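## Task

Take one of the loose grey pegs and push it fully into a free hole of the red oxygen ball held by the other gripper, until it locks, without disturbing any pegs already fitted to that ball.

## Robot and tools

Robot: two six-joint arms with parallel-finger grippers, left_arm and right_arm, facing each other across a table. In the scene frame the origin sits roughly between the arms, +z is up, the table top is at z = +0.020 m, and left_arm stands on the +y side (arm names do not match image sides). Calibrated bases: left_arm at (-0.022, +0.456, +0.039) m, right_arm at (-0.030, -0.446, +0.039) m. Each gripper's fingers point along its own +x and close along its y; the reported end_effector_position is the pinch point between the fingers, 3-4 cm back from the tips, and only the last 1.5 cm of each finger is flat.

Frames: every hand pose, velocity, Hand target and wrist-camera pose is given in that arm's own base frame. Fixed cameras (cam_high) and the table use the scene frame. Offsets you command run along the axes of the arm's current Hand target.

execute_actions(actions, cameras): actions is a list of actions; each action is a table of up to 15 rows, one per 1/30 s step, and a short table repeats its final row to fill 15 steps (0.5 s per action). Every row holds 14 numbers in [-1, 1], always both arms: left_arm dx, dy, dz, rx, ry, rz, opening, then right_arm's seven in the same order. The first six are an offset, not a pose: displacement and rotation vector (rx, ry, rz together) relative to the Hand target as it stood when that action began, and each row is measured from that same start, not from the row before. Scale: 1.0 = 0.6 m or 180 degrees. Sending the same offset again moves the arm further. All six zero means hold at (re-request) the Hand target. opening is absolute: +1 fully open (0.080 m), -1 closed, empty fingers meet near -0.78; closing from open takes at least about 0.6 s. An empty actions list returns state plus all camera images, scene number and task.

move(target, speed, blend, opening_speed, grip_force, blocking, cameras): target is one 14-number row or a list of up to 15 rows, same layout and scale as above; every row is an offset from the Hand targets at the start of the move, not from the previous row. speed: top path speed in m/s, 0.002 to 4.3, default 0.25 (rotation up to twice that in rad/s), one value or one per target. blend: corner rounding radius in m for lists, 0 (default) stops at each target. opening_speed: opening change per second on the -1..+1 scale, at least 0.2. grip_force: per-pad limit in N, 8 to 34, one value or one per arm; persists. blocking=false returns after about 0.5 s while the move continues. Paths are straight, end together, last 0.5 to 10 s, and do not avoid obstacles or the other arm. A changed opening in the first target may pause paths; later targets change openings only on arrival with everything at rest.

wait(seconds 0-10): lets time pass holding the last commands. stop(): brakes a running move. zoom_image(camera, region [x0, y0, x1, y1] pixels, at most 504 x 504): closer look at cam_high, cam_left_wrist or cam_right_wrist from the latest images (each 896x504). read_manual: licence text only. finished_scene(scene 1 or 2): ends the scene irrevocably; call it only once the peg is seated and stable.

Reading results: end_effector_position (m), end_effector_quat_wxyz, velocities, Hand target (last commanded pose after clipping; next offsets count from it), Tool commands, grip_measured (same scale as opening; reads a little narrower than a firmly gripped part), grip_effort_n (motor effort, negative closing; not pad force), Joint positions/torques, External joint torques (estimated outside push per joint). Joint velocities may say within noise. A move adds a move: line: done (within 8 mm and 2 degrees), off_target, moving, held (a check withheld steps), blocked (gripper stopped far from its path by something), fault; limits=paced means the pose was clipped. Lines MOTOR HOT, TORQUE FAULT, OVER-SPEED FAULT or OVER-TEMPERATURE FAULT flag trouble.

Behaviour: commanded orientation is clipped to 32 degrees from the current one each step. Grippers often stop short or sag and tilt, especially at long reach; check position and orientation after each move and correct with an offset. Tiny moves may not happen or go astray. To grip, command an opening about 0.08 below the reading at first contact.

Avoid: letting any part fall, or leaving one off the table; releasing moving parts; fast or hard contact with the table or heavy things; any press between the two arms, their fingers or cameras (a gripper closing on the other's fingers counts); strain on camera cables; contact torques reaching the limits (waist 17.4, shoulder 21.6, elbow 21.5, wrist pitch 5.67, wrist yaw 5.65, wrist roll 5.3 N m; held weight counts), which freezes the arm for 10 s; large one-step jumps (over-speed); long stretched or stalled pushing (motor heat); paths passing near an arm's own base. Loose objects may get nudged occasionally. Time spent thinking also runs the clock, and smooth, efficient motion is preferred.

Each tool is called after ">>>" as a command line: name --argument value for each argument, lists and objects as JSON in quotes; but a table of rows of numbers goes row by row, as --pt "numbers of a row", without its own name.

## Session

>>> execute_actions --actions '[]'

>>> zoom_image --camera "cam_high" --region '[200, 240, 600, 480]'

>>> zoom_image --camera "cam_left_wrist" --region '[400, 220, 620, 380]'

>>> zoom_image --camera "cam_right_wrist" --region '[400, 220, 620, 380]'

Scene clock: 0.00 s.
left_arm: end_effector_position=(+0.4437, +0.0106, +0.1209) grip_measured=-0.329 grip_effort_n=n/a end_effector_quat_wxyz=(+0.996, -0.002, +0.089, -0.019) | right_arm: end_effector_position=(+0.3157, +0.0000, +0.3228) grip_measured=+1.000 grip_effort_n=n/a end_effector_quat_wxyz=(+1.000, +0.000, -0.025, +0.000)
Joint positions: left_arm=[0.055 1.791 0.626 0.986 0.092 0.008 0.02] | right_arm=[0 0.85 0.65 0.25 0 0 0.08]
Joint velocities: within noise
Joint torques (N m): no reading
External joint torques (N m): no reading
Heat: left arm: hottest wrist pitch 34 °C (+0.0 °C/min); right arm: hottest wrist pitch 33 °C (+0.0 °C/min).
Hand target: left_arm +0.4443, +0.0106, +0.1233; +0.996, -0.002, +0.086, -0.019 | right_arm +0.3152, +0.0000, +0.3258; +1.000, +0.000, -0.029, +0.000
Tool commands: left_gripper/opening=-0.465091 right_gripper/opening=+1.0
camera_calibration:
cam_left_wrist: T_world_to_cam=[[-0.0214772, -0.99954, -0.0214094, 0.0331698], [-0.555665, 0.0297363, -0.830874, 0.367315], [0.831129, -0.0059484, -0.556049, -0.225212], [0, 0, 0, 1]] pos_world=[0.391997, 0.0208923, 0.180674]

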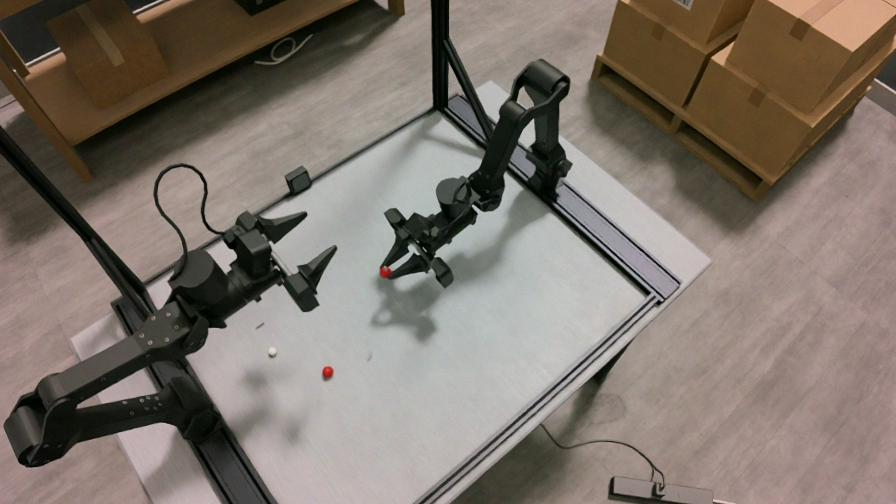

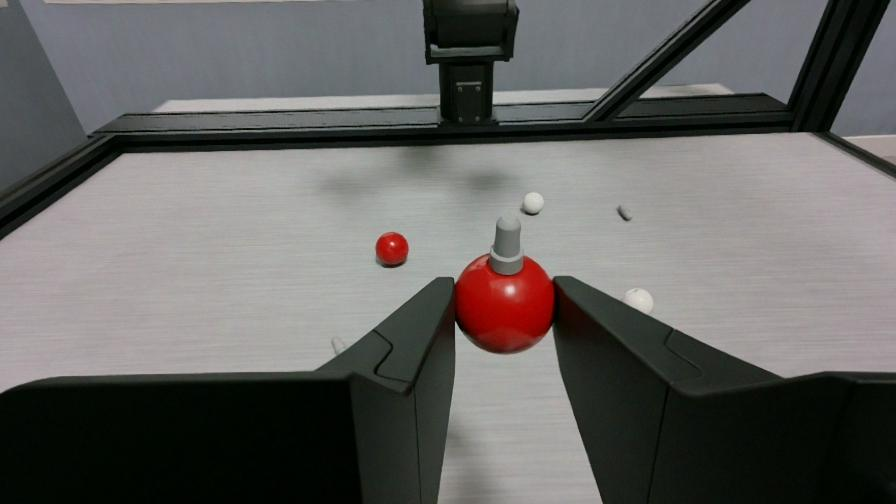

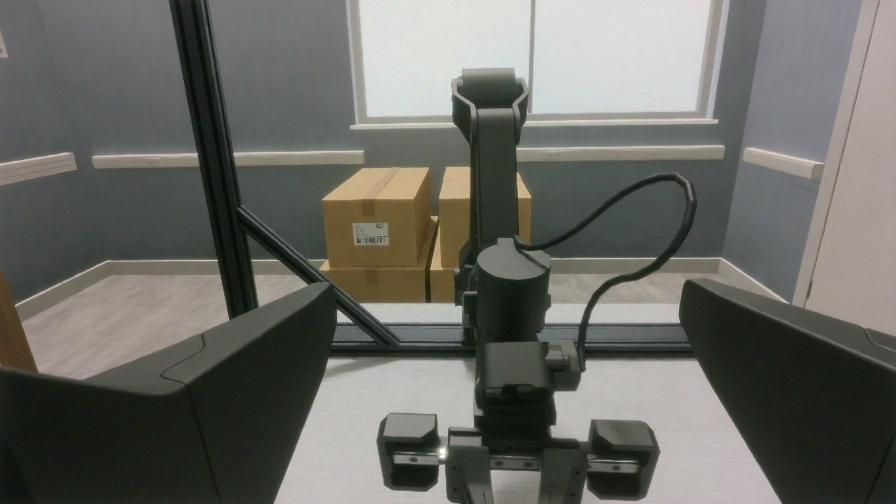

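Scaled by 1.260 from the camera's 896x504 image, which has a finer 1280x720 frame.

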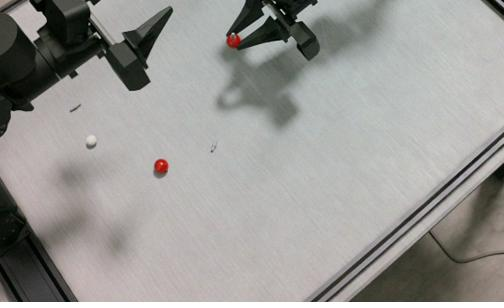

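Scaled by 2.291 from the camera's 896x504 image, which has a finer 1280x720 frame.

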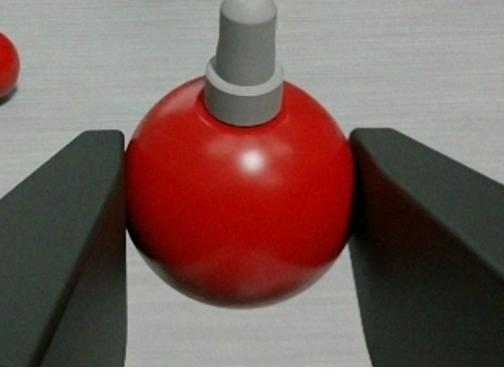

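Scaled by 2.291 from the camera's 896x504 image, which has a finer 1280x720 frame.

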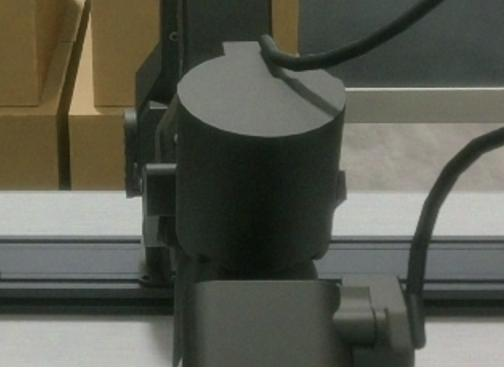

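>>> move --target '[0,0,0,0,0,0,-0.465,0.03,-0.033,-0.335,0,0,0,1]' --cameras '["cam_right_wrist"]'

>>> zoom_image --camera "cam_right_wrist" --region '[390, 120, 610, 340]'

Scene clock: 4.50 s.
left_arm: end_effector_position=(+0.4437, +0.0106, +0.1209) grip_measured=-0.329 grip_effort_n=-83.5 end_effector_quat_wxyz=(+0.996, -0.002, +0.089, -0.019) | right_arm: end_effector_position=(+0.3443, -0.0193, +0.1279) grip_measured=+1.000 grip_effort_n=0.7 end_effector_quat_wxyz=(+1.000, -0.001, -0.014, +0.000)
Joint positions: left_arm=[0.055 1.791 0.626 0.986 0.092 0.008 0.02] | right_arm=[-0.099 1.72 0.182 1.567 -0.098 0 0.08]
Joint torques (N m): left_arm=[0 -7.77 5.04 1.76 0.03 0.02] | right_arm=[-0.26 -3.92 2.73 2.1 -0.11 0.13]
External joint torques (N m): left_arm=[0.05 -1.3 0.18 0.1 0.02 0.02] | right_arm=[-0.25 0.24 -0.33 0.48 -0.11 0.13]
Heat: left arm: hottest wrist pitch 35 °C (+0.0 °C/min); right arm: hottest wrist pitch 35 °C (+0.0 °C/min).
Hand target: left_arm +0.4443, +0.0106, +0.1233; +0.996, -0.002, +0.086, -0.019 | right_arm +0.3449, -0.0198, +0.1262; +1.000, +0.000, -0.029, +0.000
Off the commanded pose: left_arm 0.002 m, 0 deg | right_arm 0.002 m, 2 deg.
joint sent to its limit (right arm) — joint 4 (wrist pitch), upper limit. The joint targets still meet the commanded pose.
move: done
camera_calibration:
cam_right_wrist: T_world_to_cam=[[-0.0118193, -0.999896, -0.00821814, -0.00349245], [-0.266769, 0.011074, -0.963697, 0.242447], [0.963688, -0.00919783, -0.266873, -0.220066], [0, 0, 0, 1]] pos_world=[0.276711, -0.00820107, 0.174887]
Images, in order (width x height): cam_right_wrist 896x504.

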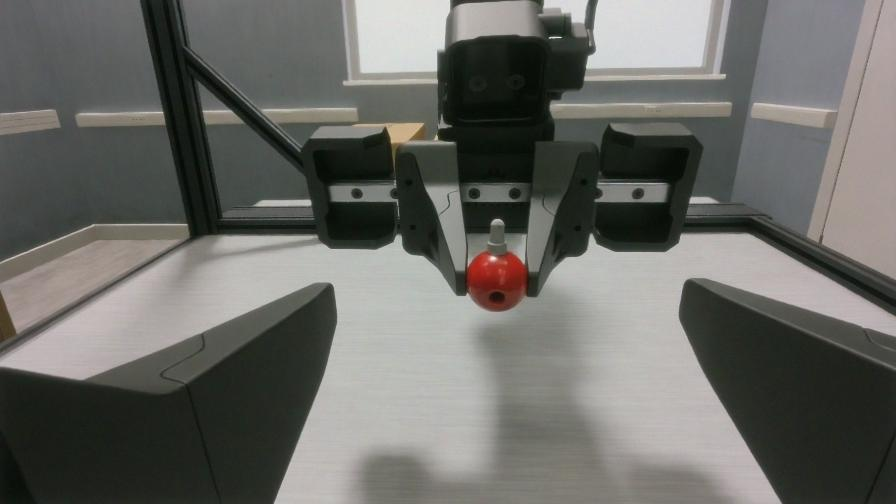

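Scaled by 2.291 from the camera's 896x504 image, which has a finer 1280x720 frame.

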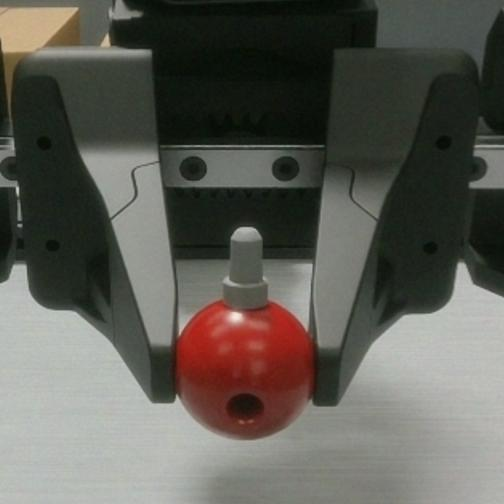

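>>> move --pt "0 0 0 0 0 0 -0.465 -0.12 0 0.05 0 0 0 1" --pt "0 0 0 0 0 0 -0.465 -0.2153 0.083 0.169 0 0.435 0 1" --blend '[0.03,0]' --speed 0.4 --cameras '["all"]'

Scene clock: 14.13 s.
left_arm: end_effector_position=(+0.4437, +0.0106, +0.1209) grip_measured=-0.329 grip_effort_n=-83.5 end_effector_quat_wxyz=(+0.996, -0.002, +0.089, -0.019) | right_arm: end_effector_position=(+0.2079, +0.0286, +0.2175) grip_measured=+1.000 grip_effort_n=-0.2 end_effector_quat_wxyz=(+0.792, -0.003, +0.610, -0.001)
Joint positions: left_arm=[0.055 1.791 0.626 0.986 0.092 0.008 0.02] | right_arm=[0.171 1.168 1.26 -1.409 0.048 0.162 0.08]
Joint torques (N m): left_arm=[0.01 -7.77 5.05 1.76 0.04 0.02] | right_arm=[0.22 -2.59 6.25 0.76 -0.09 0.22]
External joint torques (N m): left_arm=[0.01 -1.22 0.15 0.08 0.03 0.01] | right_arm=[0.23 0.11 0.73 0.03 -0.14 0.22]
Heat: left arm: hottest wrist pitch 37 °C (+12.7 °C/min); right arm: hottest wrist pitch 36 °C (+12.7 °C/min).
Hand target: left_arm +0.4443, +0.0106, +0.1233; +0.996, -0.002, +0.086, -0.019 | right_arm +0.2100, +0.0300, +0.2200; +0.794, +0.000, +0.608, +0.000
Off the commanded pose: left_arm 0.002 m, 0 deg | right_arm 0.004 m, 0 deg.
move: done
camera_calibration:
cam_left_wrist: T_world_to_cam=[[-0.0214772, -0.99954, -0.0214094, 0.0331698], [-0.555665, 0.0297363, -0.830874, 0.367315], [0.831129, -0.0059484, -0.556049, -0.225212], [0, 0, 0, 1]] pos_world=[0.391997, 0.0208923, 0.180674]
cam_right_wrist: T_world_to_cam=[[-0.0107184, -0.99985, 0.0135765, 0.038565], [-0.999098, 0.0112661, 0.0409343, 0.225579], [-0.0410811, -0.0131255, -0.99907, 0.304037], [0, 0, 0, 1]] pos_world=[0.238279, 0.0400084, 0.293997]

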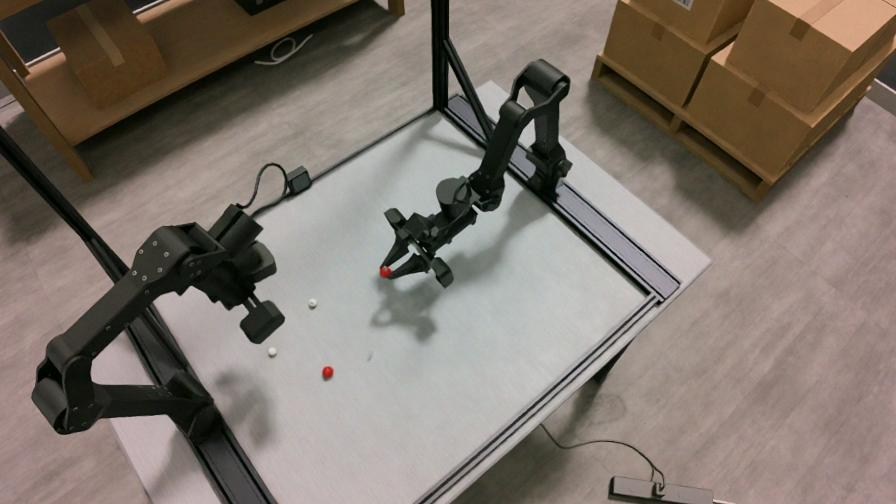

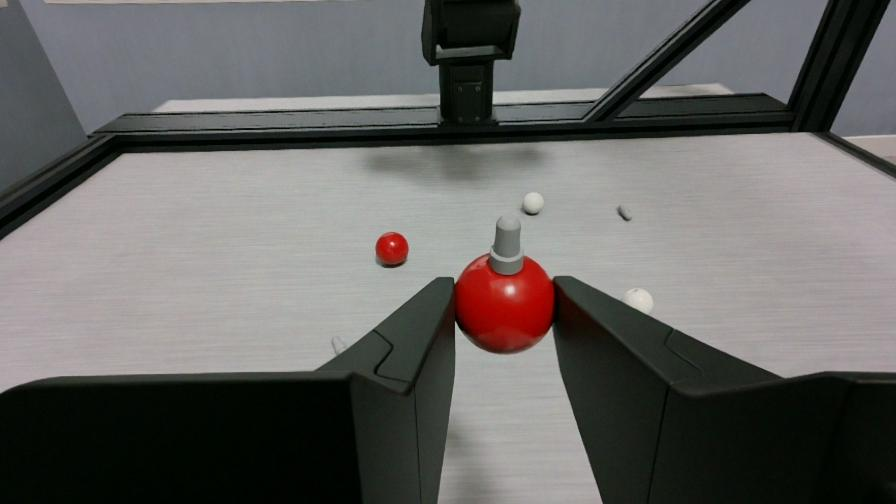

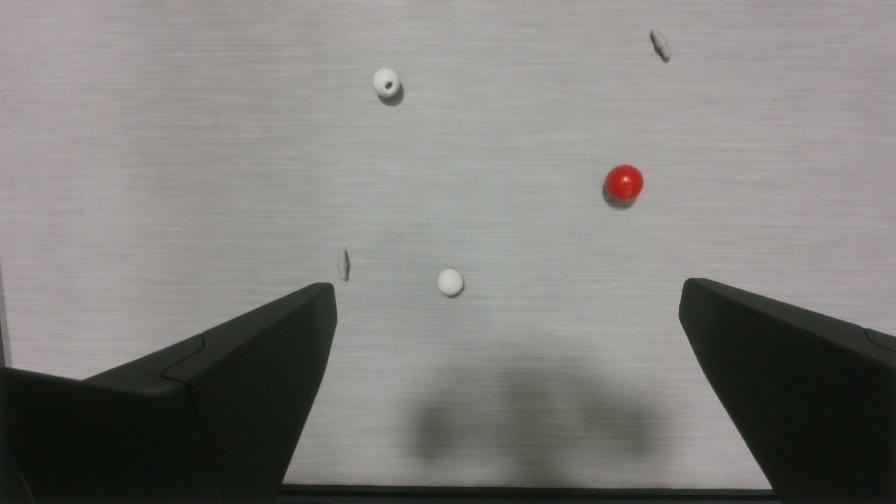

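>>> zoom_image --camera "cam_right_wrist" --region '[300, 220, 400, 310]'

Scaled by 5.040 from the camera's 896x504 image, which has a finer 1280x720 frame.

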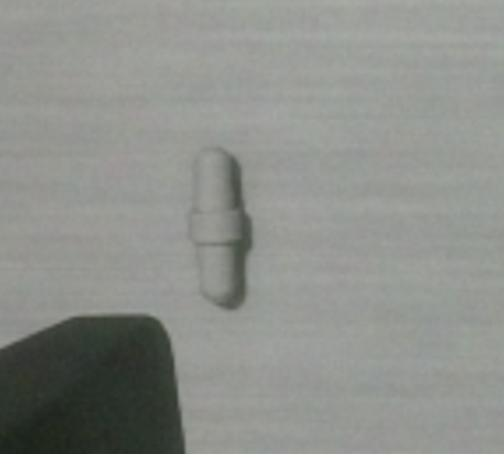

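>>> move --pt "0.0102 0.0325 0.0179 0.4978 -0.0365 0.0745 -0.465 0.2186 0.1425 -0.0857 -0.0149 0.0839 0.002 0.0" --pt "0.017 0.0325 -0.0215 0.4978 -0.0365 0.0745 -0.465 0.2878 0.1425 -0.1044 -0.0149 0.0839 0.002 0.0" --speed '[0.35,0.1]' --cameras '["all"]'

Scene clock: 21.47 s.
left_arm: end_effector_position=(+0.4537, +0.0293, +0.1138) grip_measured=-0.329 grip_effort_n=-83.5 end_effector_quat_wxyz=(+0.709, +0.704, -0.007, +0.036) | right_arm: end_effector_position=(+0.1966, +0.1157, +0.0402) grip_measured=+0.003 grip_effort_n=-15.6 end_effector_quat_wxyz=(+0.711, -0.016, +0.703, +0.019)
Joint positions: left_arm=[0.076 2.067 0.626 1.502 0.034 1.561 0.02] | right_arm=[0.533 1.486 0.803 -0.876 0.002 0.483 0.035]
Joint torques (N m): left_arm=[0.32 -6.69 2.94 1.87 0.27 0.15] | right_arm=[0.24 -4.07 3.6 0.57 -0.08 0.24]
External joint torques (N m): left_arm=[0.32 0.46 -0.66 0.25 0.28 0.21] | right_arm=[0.25 0.32 -1.39 0.23 -0.1 0.24]
Heat: left arm: hottest wrist pitch 38 °C (+11.2 °C/min); right arm: hottest wrist pitch 35 °C (+5.6 °C/min).
Hand target: left_arm +0.4529, +0.0297, +0.1087; +0.707, +0.707, -0.004, +0.031 | right_arm +0.1943, +0.1156, +0.0370; +0.706, -0.016, +0.707, +0.017
Off the commanded pose: left_arm 0.005 m, 1 deg | right_arm 0.004 m, 1 deg.
move: done
camera_calibration:
cam_left_wrist: T_world_to_cam=[[0.0805176, 0.0218951, -0.996513, 0.0866894], [-0.437838, 0.898918, -0.0156262, 0.194849], [0.895441, 0.437569, 0.0819652, -0.352082], [0, 0, 0, 1]] pos_world=[0.393601, -0.0229912, 0.11829]
cam_right_wrist: T_world_to_cam=[[0.0397103, -0.999182, 0.00762949, 0.118282], [-0.958255, -0.0359179, 0.283651, 0.208262], [-0.283145, -0.0185749, -0.958897, 0.17416], [0, 0, 0, 1]] pos_world=[0.244183, 0.128901, 0.107025]

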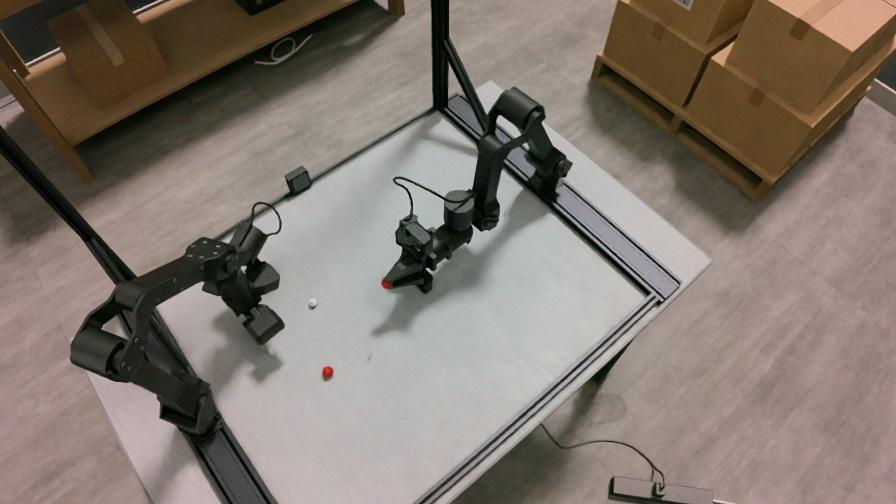

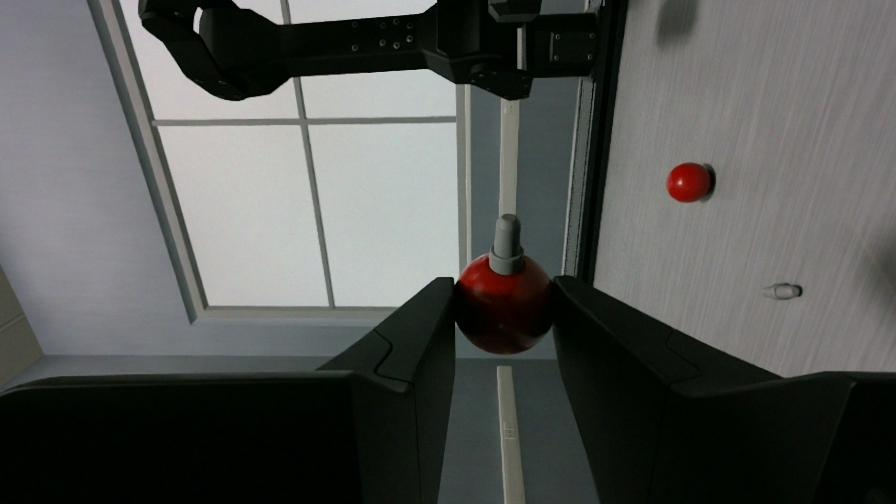

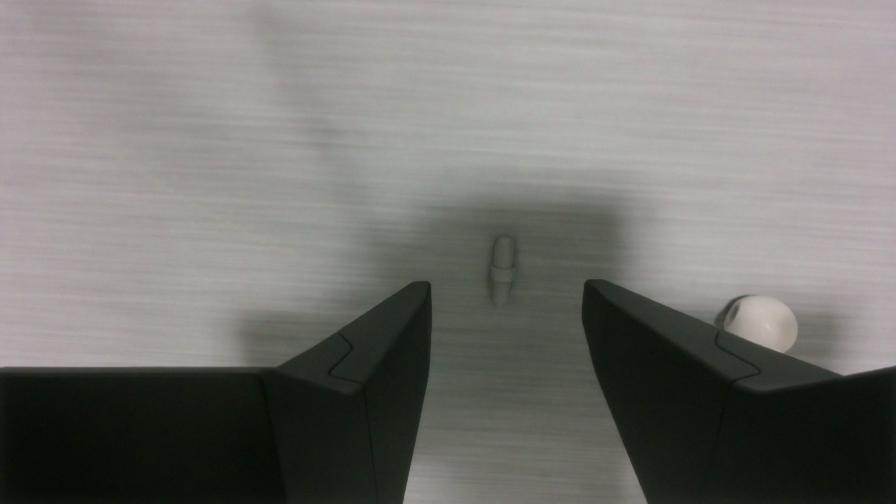

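>>> move --target '[0,-0.0133,0,0,0,0,-0.465,0.0283,0,0,0,0,0,0]' --speed 0.1 --cameras '["cam_right_wrist"]'

>>> zoom_image --camera "cam_right_wrist" --region '[420, 200, 600, 340]'

Scene clock: 23.73 s.
left_arm: end_effector_position=(+0.4535, +0.0293, +0.1050) grip_measured=-0.329 grip_effort_n=-83.5 end_effector_quat_wxyz=(+0.709, +0.704, -0.006, +0.035) | right_arm: end_effector_position=(+0.1967, +0.1158, +0.0232) grip_measured=+0.003 grip_effort_n=-15.6 end_effector_quat_wxyz=(+0.711, -0.016, +0.703, +0.019)
Joint positions: left_arm=[0.076 2.105 0.626 1.537 0.034 1.561 0.02] | right_arm=[0.533 1.522 0.76 -0.797 0.002 0.483 0.035]
Joint torques (N m): left_arm=[0.32 -6.76 3.14 1.88 0.27 0.15] | right_arm=[0.23 -4.12 3.49 0.6 -0.08 0.22]
External joint torques (N m): left_arm=[0.32 0.43 -0.24 0.26 0.28 0.2] | right_arm=[0.23 0.32 -1.31 0.26 -0.1 0.22]
Heat: left arm: hottest wrist pitch 38 °C (+10.1 °C/min); right arm: hottest wrist pitch 35 °C (+5.1 °C/min).
Hand target: left_arm +0.4533, +0.0297, +0.1009; +0.707, +0.707, -0.004, +0.032 | right_arm +0.1943, +0.1156, +0.0200; +0.706, -0.016, +0.707, +0.017
Off the commanded pose: left_arm 0.004 m, 1 deg | right_arm 0.004 m, 1 deg.
move: done
camera_calibration:
cam_right_wrist: T_world_to_cam=[[0.0397103, -0.999182, 0.00762949, 0.118504], [-0.958255, -0.0359179, 0.283651, 0.213279], [-0.283145, -0.0185749, -0.958897, 0.157917], [0, 0, 0, 1]] pos_world=[0.244383, 0.129001, 0.0900253]
Images, in order (width x height): cam_right_wrist 896x504.

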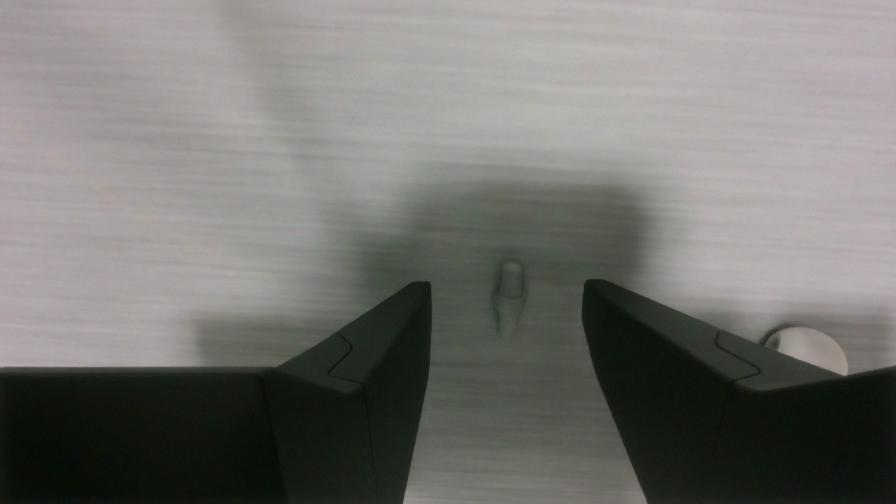

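Scaled by 2.800 from the camera's 896x504 image, which has a finer 1280x720 frame.

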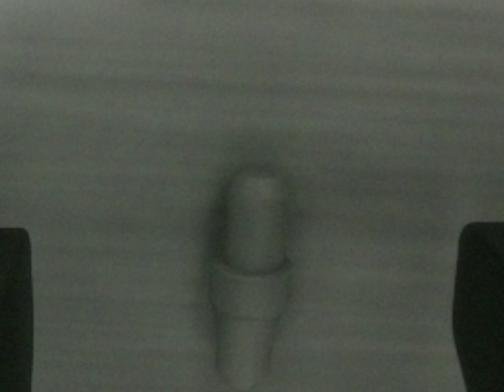

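>>> move --target '[0,0,0,0,0,0,-0.465,0,0,-0.0155,0.0333,0,0,0]' --speed 0.06 --cameras '["cam_right_wrist", "cam_left_wrist"]'

>>> zoom_image --camera "cam_right_wrist" --region '[420, 200, 600, 340]'

Scene clock: 28.77 s.
left_arm: end_effector_position=(+0.4535, +0.0293, +0.1049) grip_measured=-0.329 grip_effort_n=-83.5 end_effector_quat_wxyz=(+0.709, +0.704, -0.006, +0.035) | right_arm: end_effector_position=(+0.1863, +0.1149, +0.0186) grip_measured=+0.003 grip_effort_n=-16.0 end_effector_quat_wxyz=(+0.705, +0.017, +0.709, -0.021)
Joint positions: left_arm=[0.076 2.105 0.626 1.537 0.034 1.561 0.02] | right_arm=[0.554 1.513 0.73 -0.796 0.002 0.607 0.035]
Joint torques (N m): left_arm=[0.32 -6.75 3.14 1.88 0.27 0.15] | right_arm=[0.24 -6.53 3.38 0.39 -0.06 0.26]
External joint torques (N m): left_arm=[0.33 0.44 -0.24 0.27 0.27 0.21] | right_arm=[0.24 -2.23 -1.28 0.1 -0.09 0.26]
Heat: left arm: hottest wrist pitch 40 °C (+12.5 °C/min); right arm: hottest wrist pitch 35 °C (+4.2 °C/min).
Hand target: left_arm +0.4533, +0.0297, +0.1007; +0.707, +0.707, -0.004, +0.031 | right_arm +0.1851, +0.1152, +0.0201; +0.707, +0.020, +0.707, -0.020
Off the commanded pose: left_arm 0.004 m, 1 deg | right_arm 0.002 m, 1 deg.
move: done
camera_calibration:
cam_left_wrist: T_world_to_cam=[[0.0775175, 0.0217056, -0.996755, 0.0792349], [-0.437886, 0.898914, -0.0144794, 0.194517], [0.895682, 0.437588, 0.0791861, -0.350976], [0, 0, 0, 1]] pos_world=[0.393397, -0.0229914, 0.109587]
cam_right_wrist: T_world_to_cam=[[-0.0642244, -0.997778, 0.0177032, 0.137008], [-0.951569, 0.0665753, 0.300141, 0.191149], [-0.300653, 0.00243059, -0.953731, 0.151238], [0, 0, 0, 1]] pos_world=[0.23616, 0.12361, 0.0844435]
Images, in order (width x height): cam_left_wrist 896x504, cam_right_wrist 896x504.

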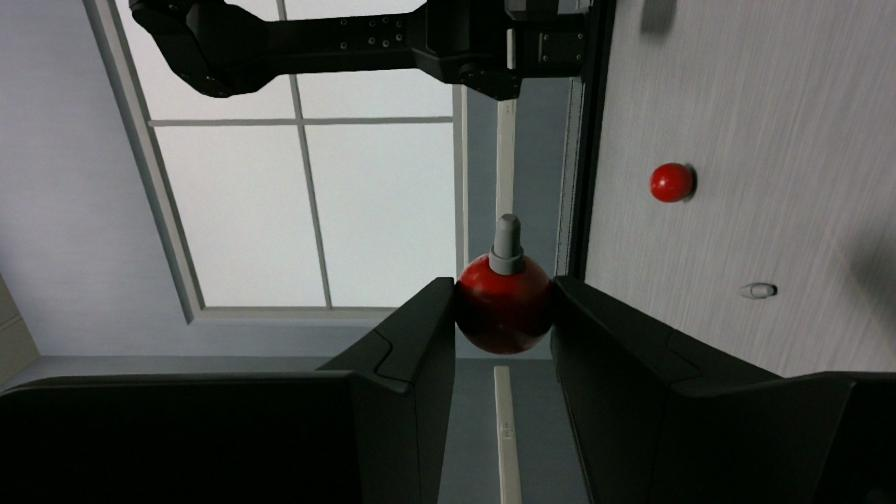

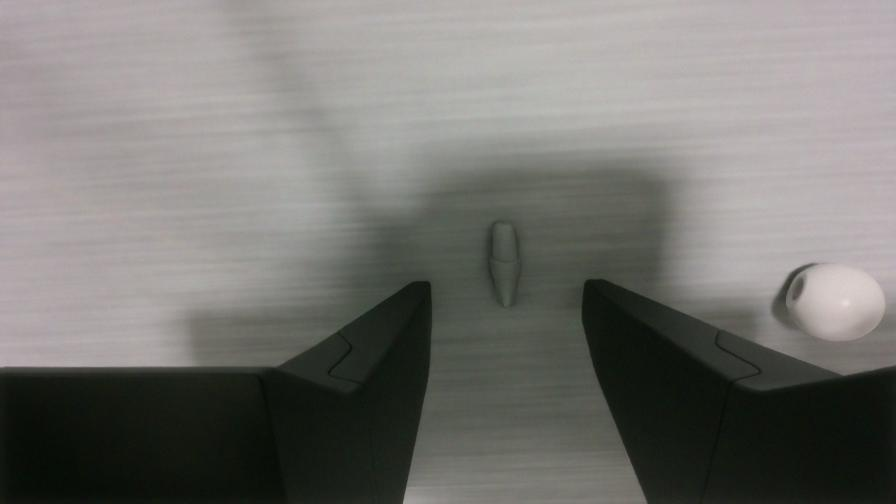

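Scaled by 2.800 from the camera's 896x504 image, which has a finer 1280x720 frame.

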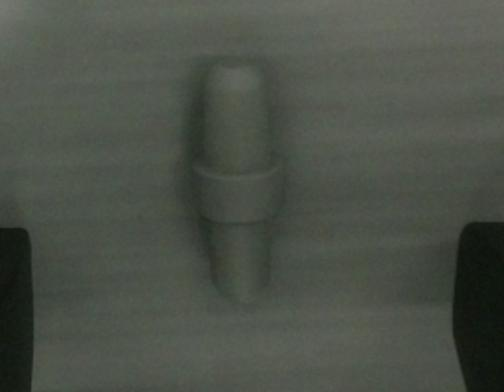

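>>> move --target '[0,0,0,0,0,0,-0.465,0.0045,0,-0.0017,0,0,0,0]' --speed 0.03 --cameras '["cam_right_wrist"]'

>>> zoom_image --camera "cam_right_wrist" --region '[420, 200, 600, 340]'

Scene clock: 30.83 s.
left_arm: end_effector_position=(+0.4535, +0.0293, +0.1049) grip_measured=-0.329 grip_effort_n=-83.5 end_effector_quat_wxyz=(+0.709, +0.704, -0.006, +0.035) | right_arm: end_effector_position=(+0.1852, +0.1147, +0.0171) grip_measured=+0.003 grip_effort_n=-15.6 end_effector_quat_wxyz=(+0.705, +0.017, +0.709, -0.021)
Joint positions: left_arm=[0.076 2.105 0.626 1.537 0.034 1.561 0.02] | right_arm=[0.556 1.512 0.722 -0.788 0.002 0.61 0.035]
Joint torques (N m): left_arm=[0.32 -6.75 3.14 1.88 0.27 0.15] | right_arm=[0.26 -6.11 3.3 0.78 -0.06 0.24]
External joint torques (N m): left_arm=[0.37 0.53 -0.29 0.23 0.27 0.21] | right_arm=[0.27 -1.85 -1.37 0.49 -0.1 0.24]
Heat: left arm: hottest wrist pitch 40 °C (+11.7 °C/min); right arm: hottest wrist pitch 35 °C (+3.9 °C/min).
Hand target: left_arm +0.4533, +0.0297, +0.1007; +0.707, +0.707, -0.004, +0.031 | right_arm +0.1840, +0.1152, +0.0174; +0.706, +0.020, +0.707, -0.020
Off the commanded pose: left_arm 0.004 m, 1 deg | right_arm 0.001 m, 0 deg.
move: done
camera_calibration:
cam_right_wrist: T_world_to_cam=[[-0.0645926, -0.997766, 0.0170311, 0.136902], [-0.951839, 0.0667273, 0.299248, 0.190652], [-0.299716, 0.00311837, -0.954023, 0.14929], [0, 0, 0, 1]] pos_world=[0.235058, 0.123409, 0.0830427]
Images, in order (width x height): cam_right_wrist 896x504.

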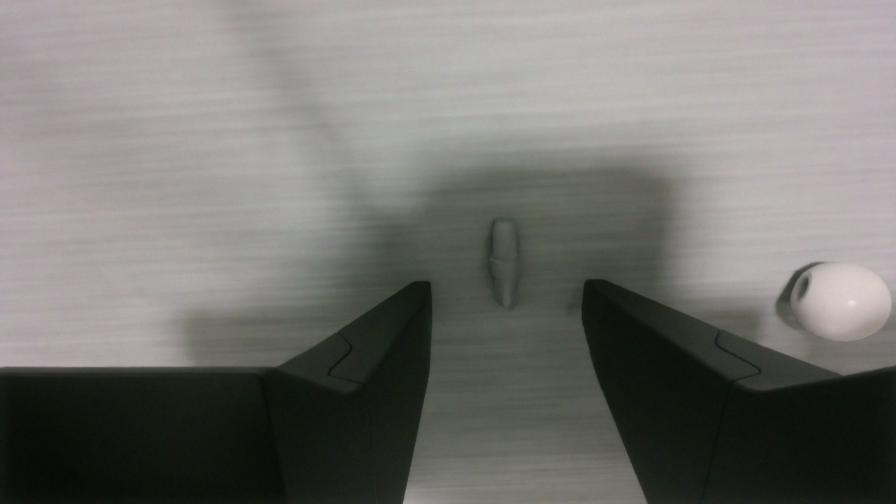

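Scaled by 2.800 from the camera's 896x504 image, which has a finer 1280x720 frame.

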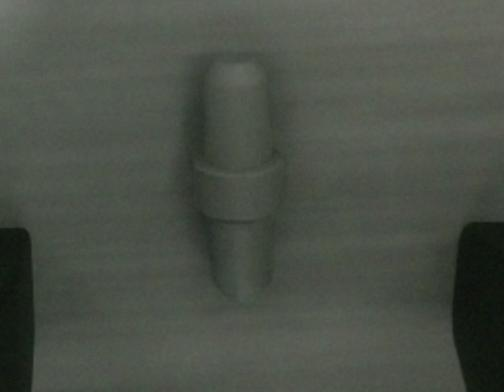

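>>> move --target '[0,0,0,0,0,0,-0.465,0,0,0,0,0,0,-0.8]' --opening_speed 0.8 --speed 0.03 --cameras '["cam_right_wrist"]'

>>> zoom_image --camera "cam_right_wrist" --region '[420, 200, 600, 340]'

Scene clock: 32.77 s.
left_arm: end_effector_position=(+0.4535, +0.0293, +0.1049) grip_measured=-0.329 grip_effort_n=-83.5 end_effector_quat_wxyz=(+0.709, +0.704, -0.006, +0.035) | right_arm: end_effector_position=(+0.1852, +0.1162, +0.0170) grip_measured=-0.743 grip_effort_n=-83.5 end_effector_quat_wxyz=(+0.705, +0.019, +0.708, -0.018)
Joint positions: left_arm=[0.076 2.105 0.626 1.537 0.034 1.561 0.02] | right_arm=[0.558 1.511 0.721 -0.784 -0.003 0.61 0.002]
Joint torques (N m): left_arm=[0.32 -6.73 3.13 1.88 0.27 0.15] | right_arm=[-0.06 -5.96 3.25 0.39 0.07 0.23]
External joint torques (N m): left_arm=[0.32 0.51 -0.28 0.25 0.28 0.2] | right_arm=[-0.09 -1.72 -1.43 0.07 0.05 0.23]
Heat: left arm: hottest wrist pitch 40 °C (+11.0 °C/min); right arm: hottest wrist pitch 35 °C (+3.7 °C/min).
Hand target: left_arm +0.4533, +0.0297, +0.1007; +0.707, +0.707, -0.004, +0.031 | right_arm +0.1839, +0.1152, +0.0173; +0.706, +0.020, +0.707, -0.020
Off the commanded pose: left_arm 0.004 m, 1 deg | right_arm 0.002 m, 0 deg.
move: done
camera_calibration:
cam_right_wrist: T_world_to_cam=[[-0.0627338, -0.99797, 0.0109315, 0.138067], [-0.952311, 0.0631336, 0.298526, 0.191096], [-0.29861, 0.00831741, -0.954339, 0.14838], [0, 0, 0, 1]] pos_world=[0.234952, 0.124488, 0.0830486]
Images, in order (width x height): cam_right_wrist 896x504.

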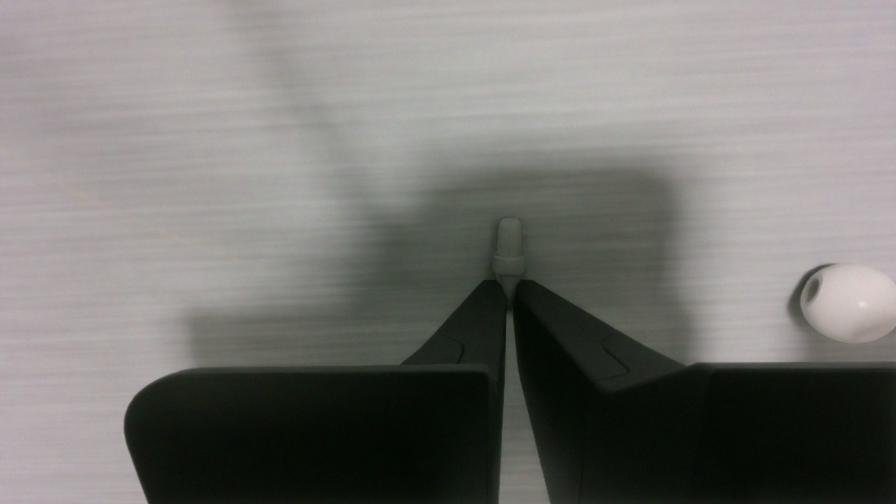

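Scaled by 2.800 from the camera's 896x504 image, which has a finer 1280x720 frame.

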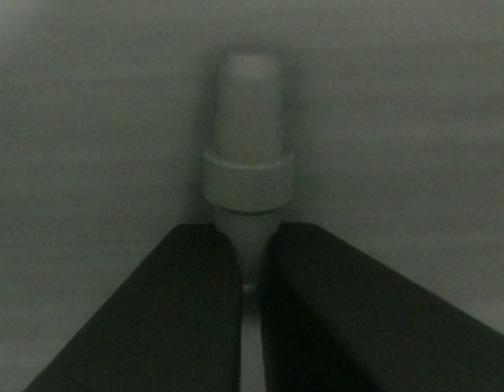

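>>> move --pt "0 0 0 0 0 0 -0.465 -0.1333 0 0 0 0 0 -0.95" --pt "0 0 0 0 0 0 -0.465 -0.2545 -0.2412 0.2575 -0.0023 0.0058 0.0015 -0.95" --pt "0 0 0 0 0 0 -0.465 -0.1912 -0.2382 0.312 -0.0023 0.0058 0.0015 -0.95" --speed '[0.15,0.25,0.1]' --blend '[0.04,0.01,0]' --cameras '["all"]'

>>> zoom_image --camera "cam_right_wrist" --region '[400, 100, 620, 320]'

>>> zoom_image --camera "cam_left_wrist" --region '[400, 180, 600, 380]'

Scene clock: 38.83 s.
left_arm: end_effector_position=(+0.4535, +0.0293, +0.1049) grip_measured=-0.329 grip_effort_n=-83.5 end_effector_quat_wxyz=(+0.709, +0.704, -0.006, +0.035) | right_arm: end_effector_position=(+0.3592, -0.0391, +0.1327) grip_measured=-0.743 grip_effort_n=-83.5 end_effector_quat_wxyz=(+0.699, +0.020, +0.715, -0.018)
Joint positions: left_arm=[0.076 2.105 0.626 1.537 0.034 1.561 0.02] | right_arm=[-0.109 1.935 1.697 -1.355 -0.001 -0.055 0.002]
Joint torques (N m): left_arm=[0.3 -6.75 3.14 1.88 0.27 0.15] | right_arm=[0.18 -7.36 6.03 0.49 -0.1 -0.05]
External joint torques (N m): left_arm=[0.29 0.46 -0.26 0.26 0.28 0.2] | right_arm=[0.21 0.53 0.66 0.19 -0.1 -0.05]
Heat: left arm: hottest wrist pitch 41 °C (+10.8 °C/min); right arm: hottest wrist pitch 34 °C (+1.5 °C/min).
Hand target: left_arm +0.4533, +0.0297, +0.1007; +0.707, +0.707, -0.004, +0.031 | right_arm +0.3627, -0.0383, +0.1318; +0.700, +0.020, +0.714, -0.016
Off the commanded pose: left_arm 0.004 m, 1 deg | right_arm 0.004 m, 0 deg.
move: done
camera_calibration:
cam_left_wrist: T_world_to_cam=[[0.0775175, 0.0217056, -0.996755, 0.0792349], [-0.437886, 0.898914, -0.0144794, 0.194517], [0.895682, 0.437588, 0.0791861, -0.350976], [0, 0, 0, 1]] pos_world=[0.393397, -0.0229914, 0.109587]
cam_right_wrist: T_world_to_cam=[[-0.0648327, -0.997852, 0.00940594, -0.00631669], [-0.946845, 0.0644894, 0.315161, 0.328013], [-0.31509, 0.0115268, -0.948992, 0.317492], [0, 0, 0, 1]] pos_world=[0.410206, -0.0311161, 0.19798]

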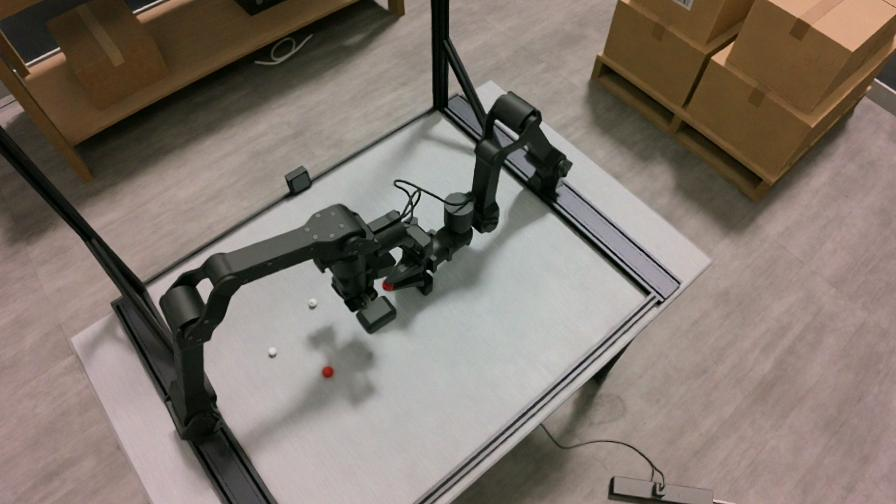

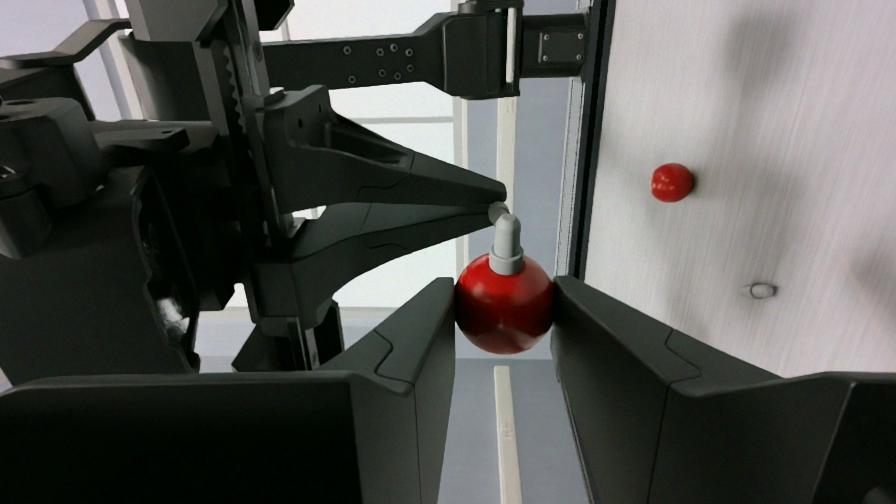

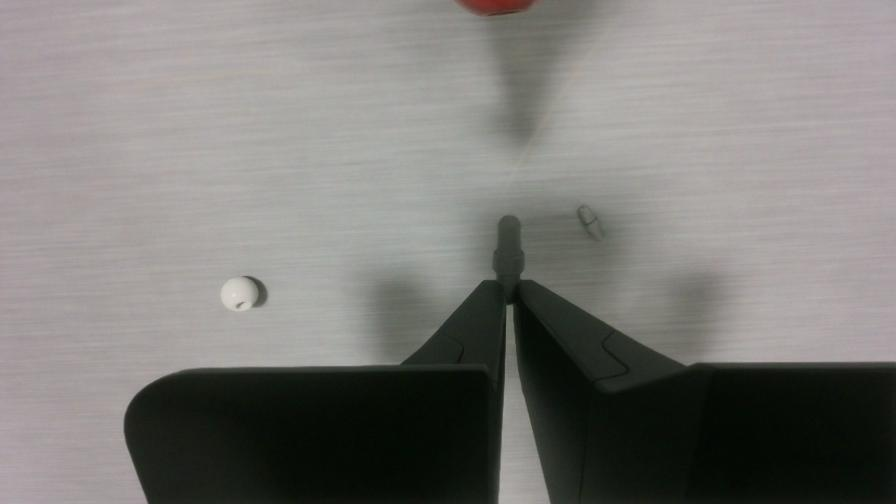

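Scaled by 2.291 from the camera's 896x504 image, which has a finer 1280x720 frame.

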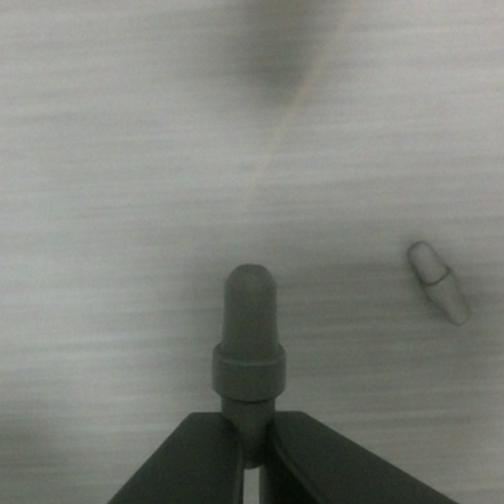

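Scaled by 2.520 from the camera's 896x504 image, which has a finer 1280x720 frame.

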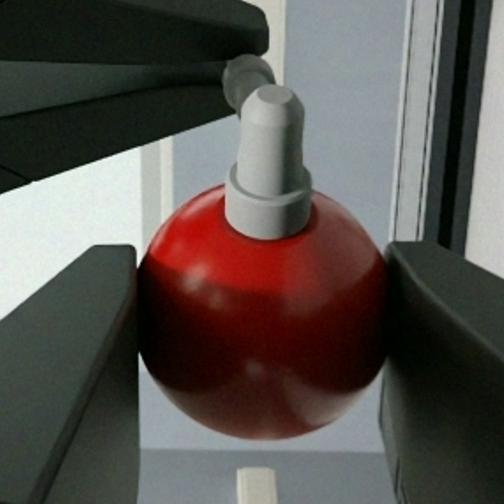

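>>> move --target '[0,0,0,0,0,0,-0.465,-0.001,0.0026,0.05,0,0,0,-0.95]' --speed 0.06 --cameras '["cam_left_wrist","cam_right_wrist"]'

>>> zoom_image --camera "cam_right_wrist" --region '[410, 100, 610, 300]'

>>> zoom_image --camera "cam_left_wrist" --region '[400, 180, 600, 380]'

Scene clock: 44.70 s.
left_arm: end_effector_position=(+0.4535, +0.0293, +0.1049) grip_measured=-0.329 grip_effort_n=-83.5 end_effector_quat_wxyz=(+0.709, +0.704, -0.006, +0.035) | right_arm: end_effector_position=(+0.3901, -0.0393, +0.1338) grip_measured=-0.743 grip_effort_n=-83.5 end_effector_quat_wxyz=(+0.701, +0.018, +0.713, -0.016)
Joint positions: left_arm=[0.076 2.105 0.626 1.537 0.034 1.561 0.02] | right_arm=[-0.101 2.059 1.88 -1.408 -0.001 -0.053 0.002]
Joint torques (N m): left_arm=[0.32 -6.75 3.14 1.87 0.27 0.16] | right_arm=[0.15 -7.99 6.06 0.27 -0.12 0.18]
External joint torques (N m): left_arm=[0.32 0.4 -0.22 0.28 0.28 0.21] | right_arm=[0.16 0.78 0.68 -0.02 -0.12 0.18]
Heat: left arm: hottest wrist pitch 42 °C (+10.7 °C/min); right arm: hottest wrist pitch 34 °C (+1.3 °C/min).
Hand target: left_arm +0.4533, +0.0297, +0.1007; +0.707, +0.707, -0.004, +0.031 | right_arm +0.3929, -0.0383, +0.1319; +0.700, +0.020, +0.714, -0.016
Off the commanded pose: left_arm 0.004 m, 1 deg | right_arm 0.004 m, 0 deg.
move: done
camera_calibration:
cam_left_wrist: T_world_to_cam=[[0.0775175, 0.0217056, -0.996755, 0.0792349], [-0.437886, 0.898914, -0.0144794, 0.194517], [0.895682, 0.437588, 0.0791861, -0.350976], [0, 0, 0, 1]] pos_world=[0.393397, -0.0229914, 0.109587]
cam_right_wrist: T_world_to_cam=[[-0.0580555, -0.998267, 0.00959017, -0.00720486], [-0.948912, 0.0581646, 0.310135, 0.358071], [-0.310155, 0.00890481, -0.950644, 0.32636], [0, 0, 0, 1]] pos_world=[0.440582, -0.0309256, 0.199271]
Images, in order (width x height): cam_left_wrist 896x504, cam_right_wrist 896x504.

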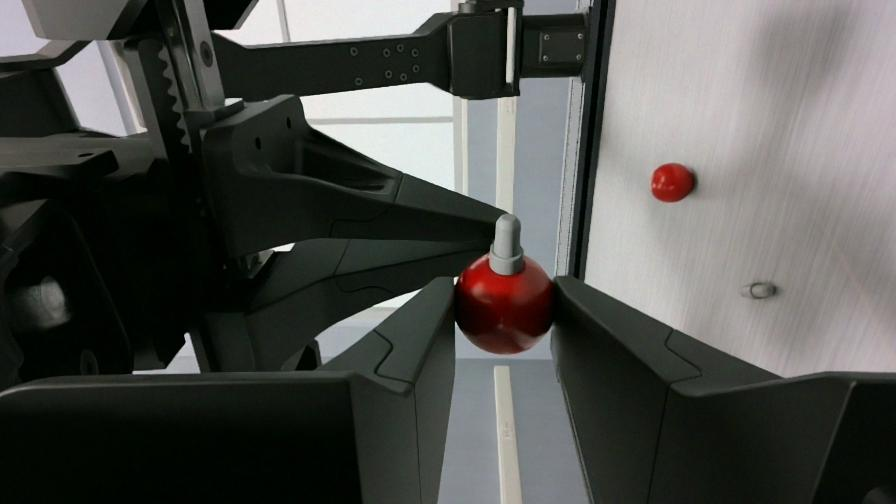

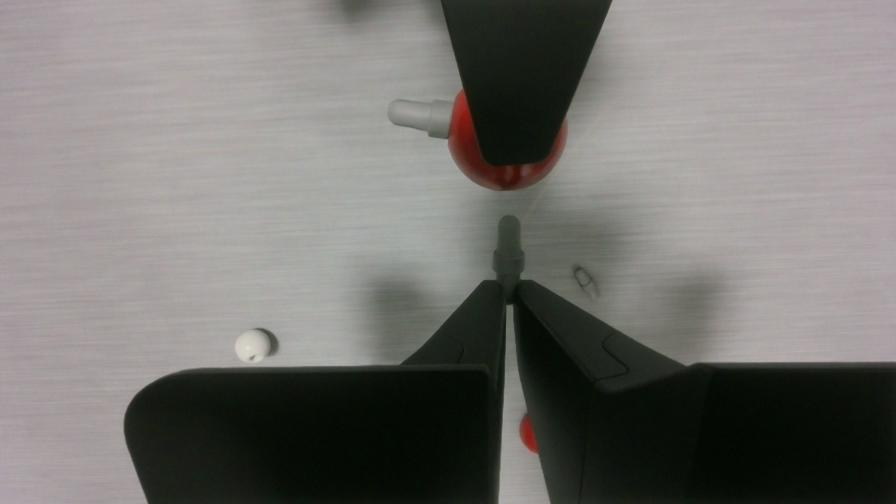

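Scaled by 2.520 from the camera's 896x504 image, which has a finer 1280x720 frame.

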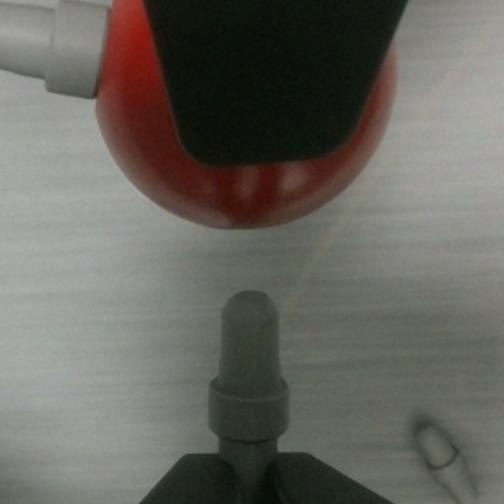

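Scaled by 2.520 from the camera's 896x504 image, which has a finer 1280x720 frame.

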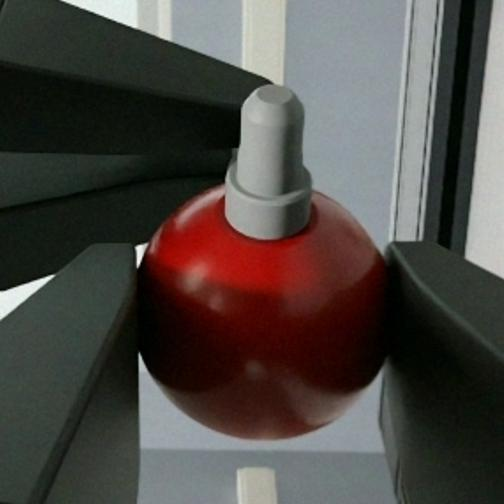

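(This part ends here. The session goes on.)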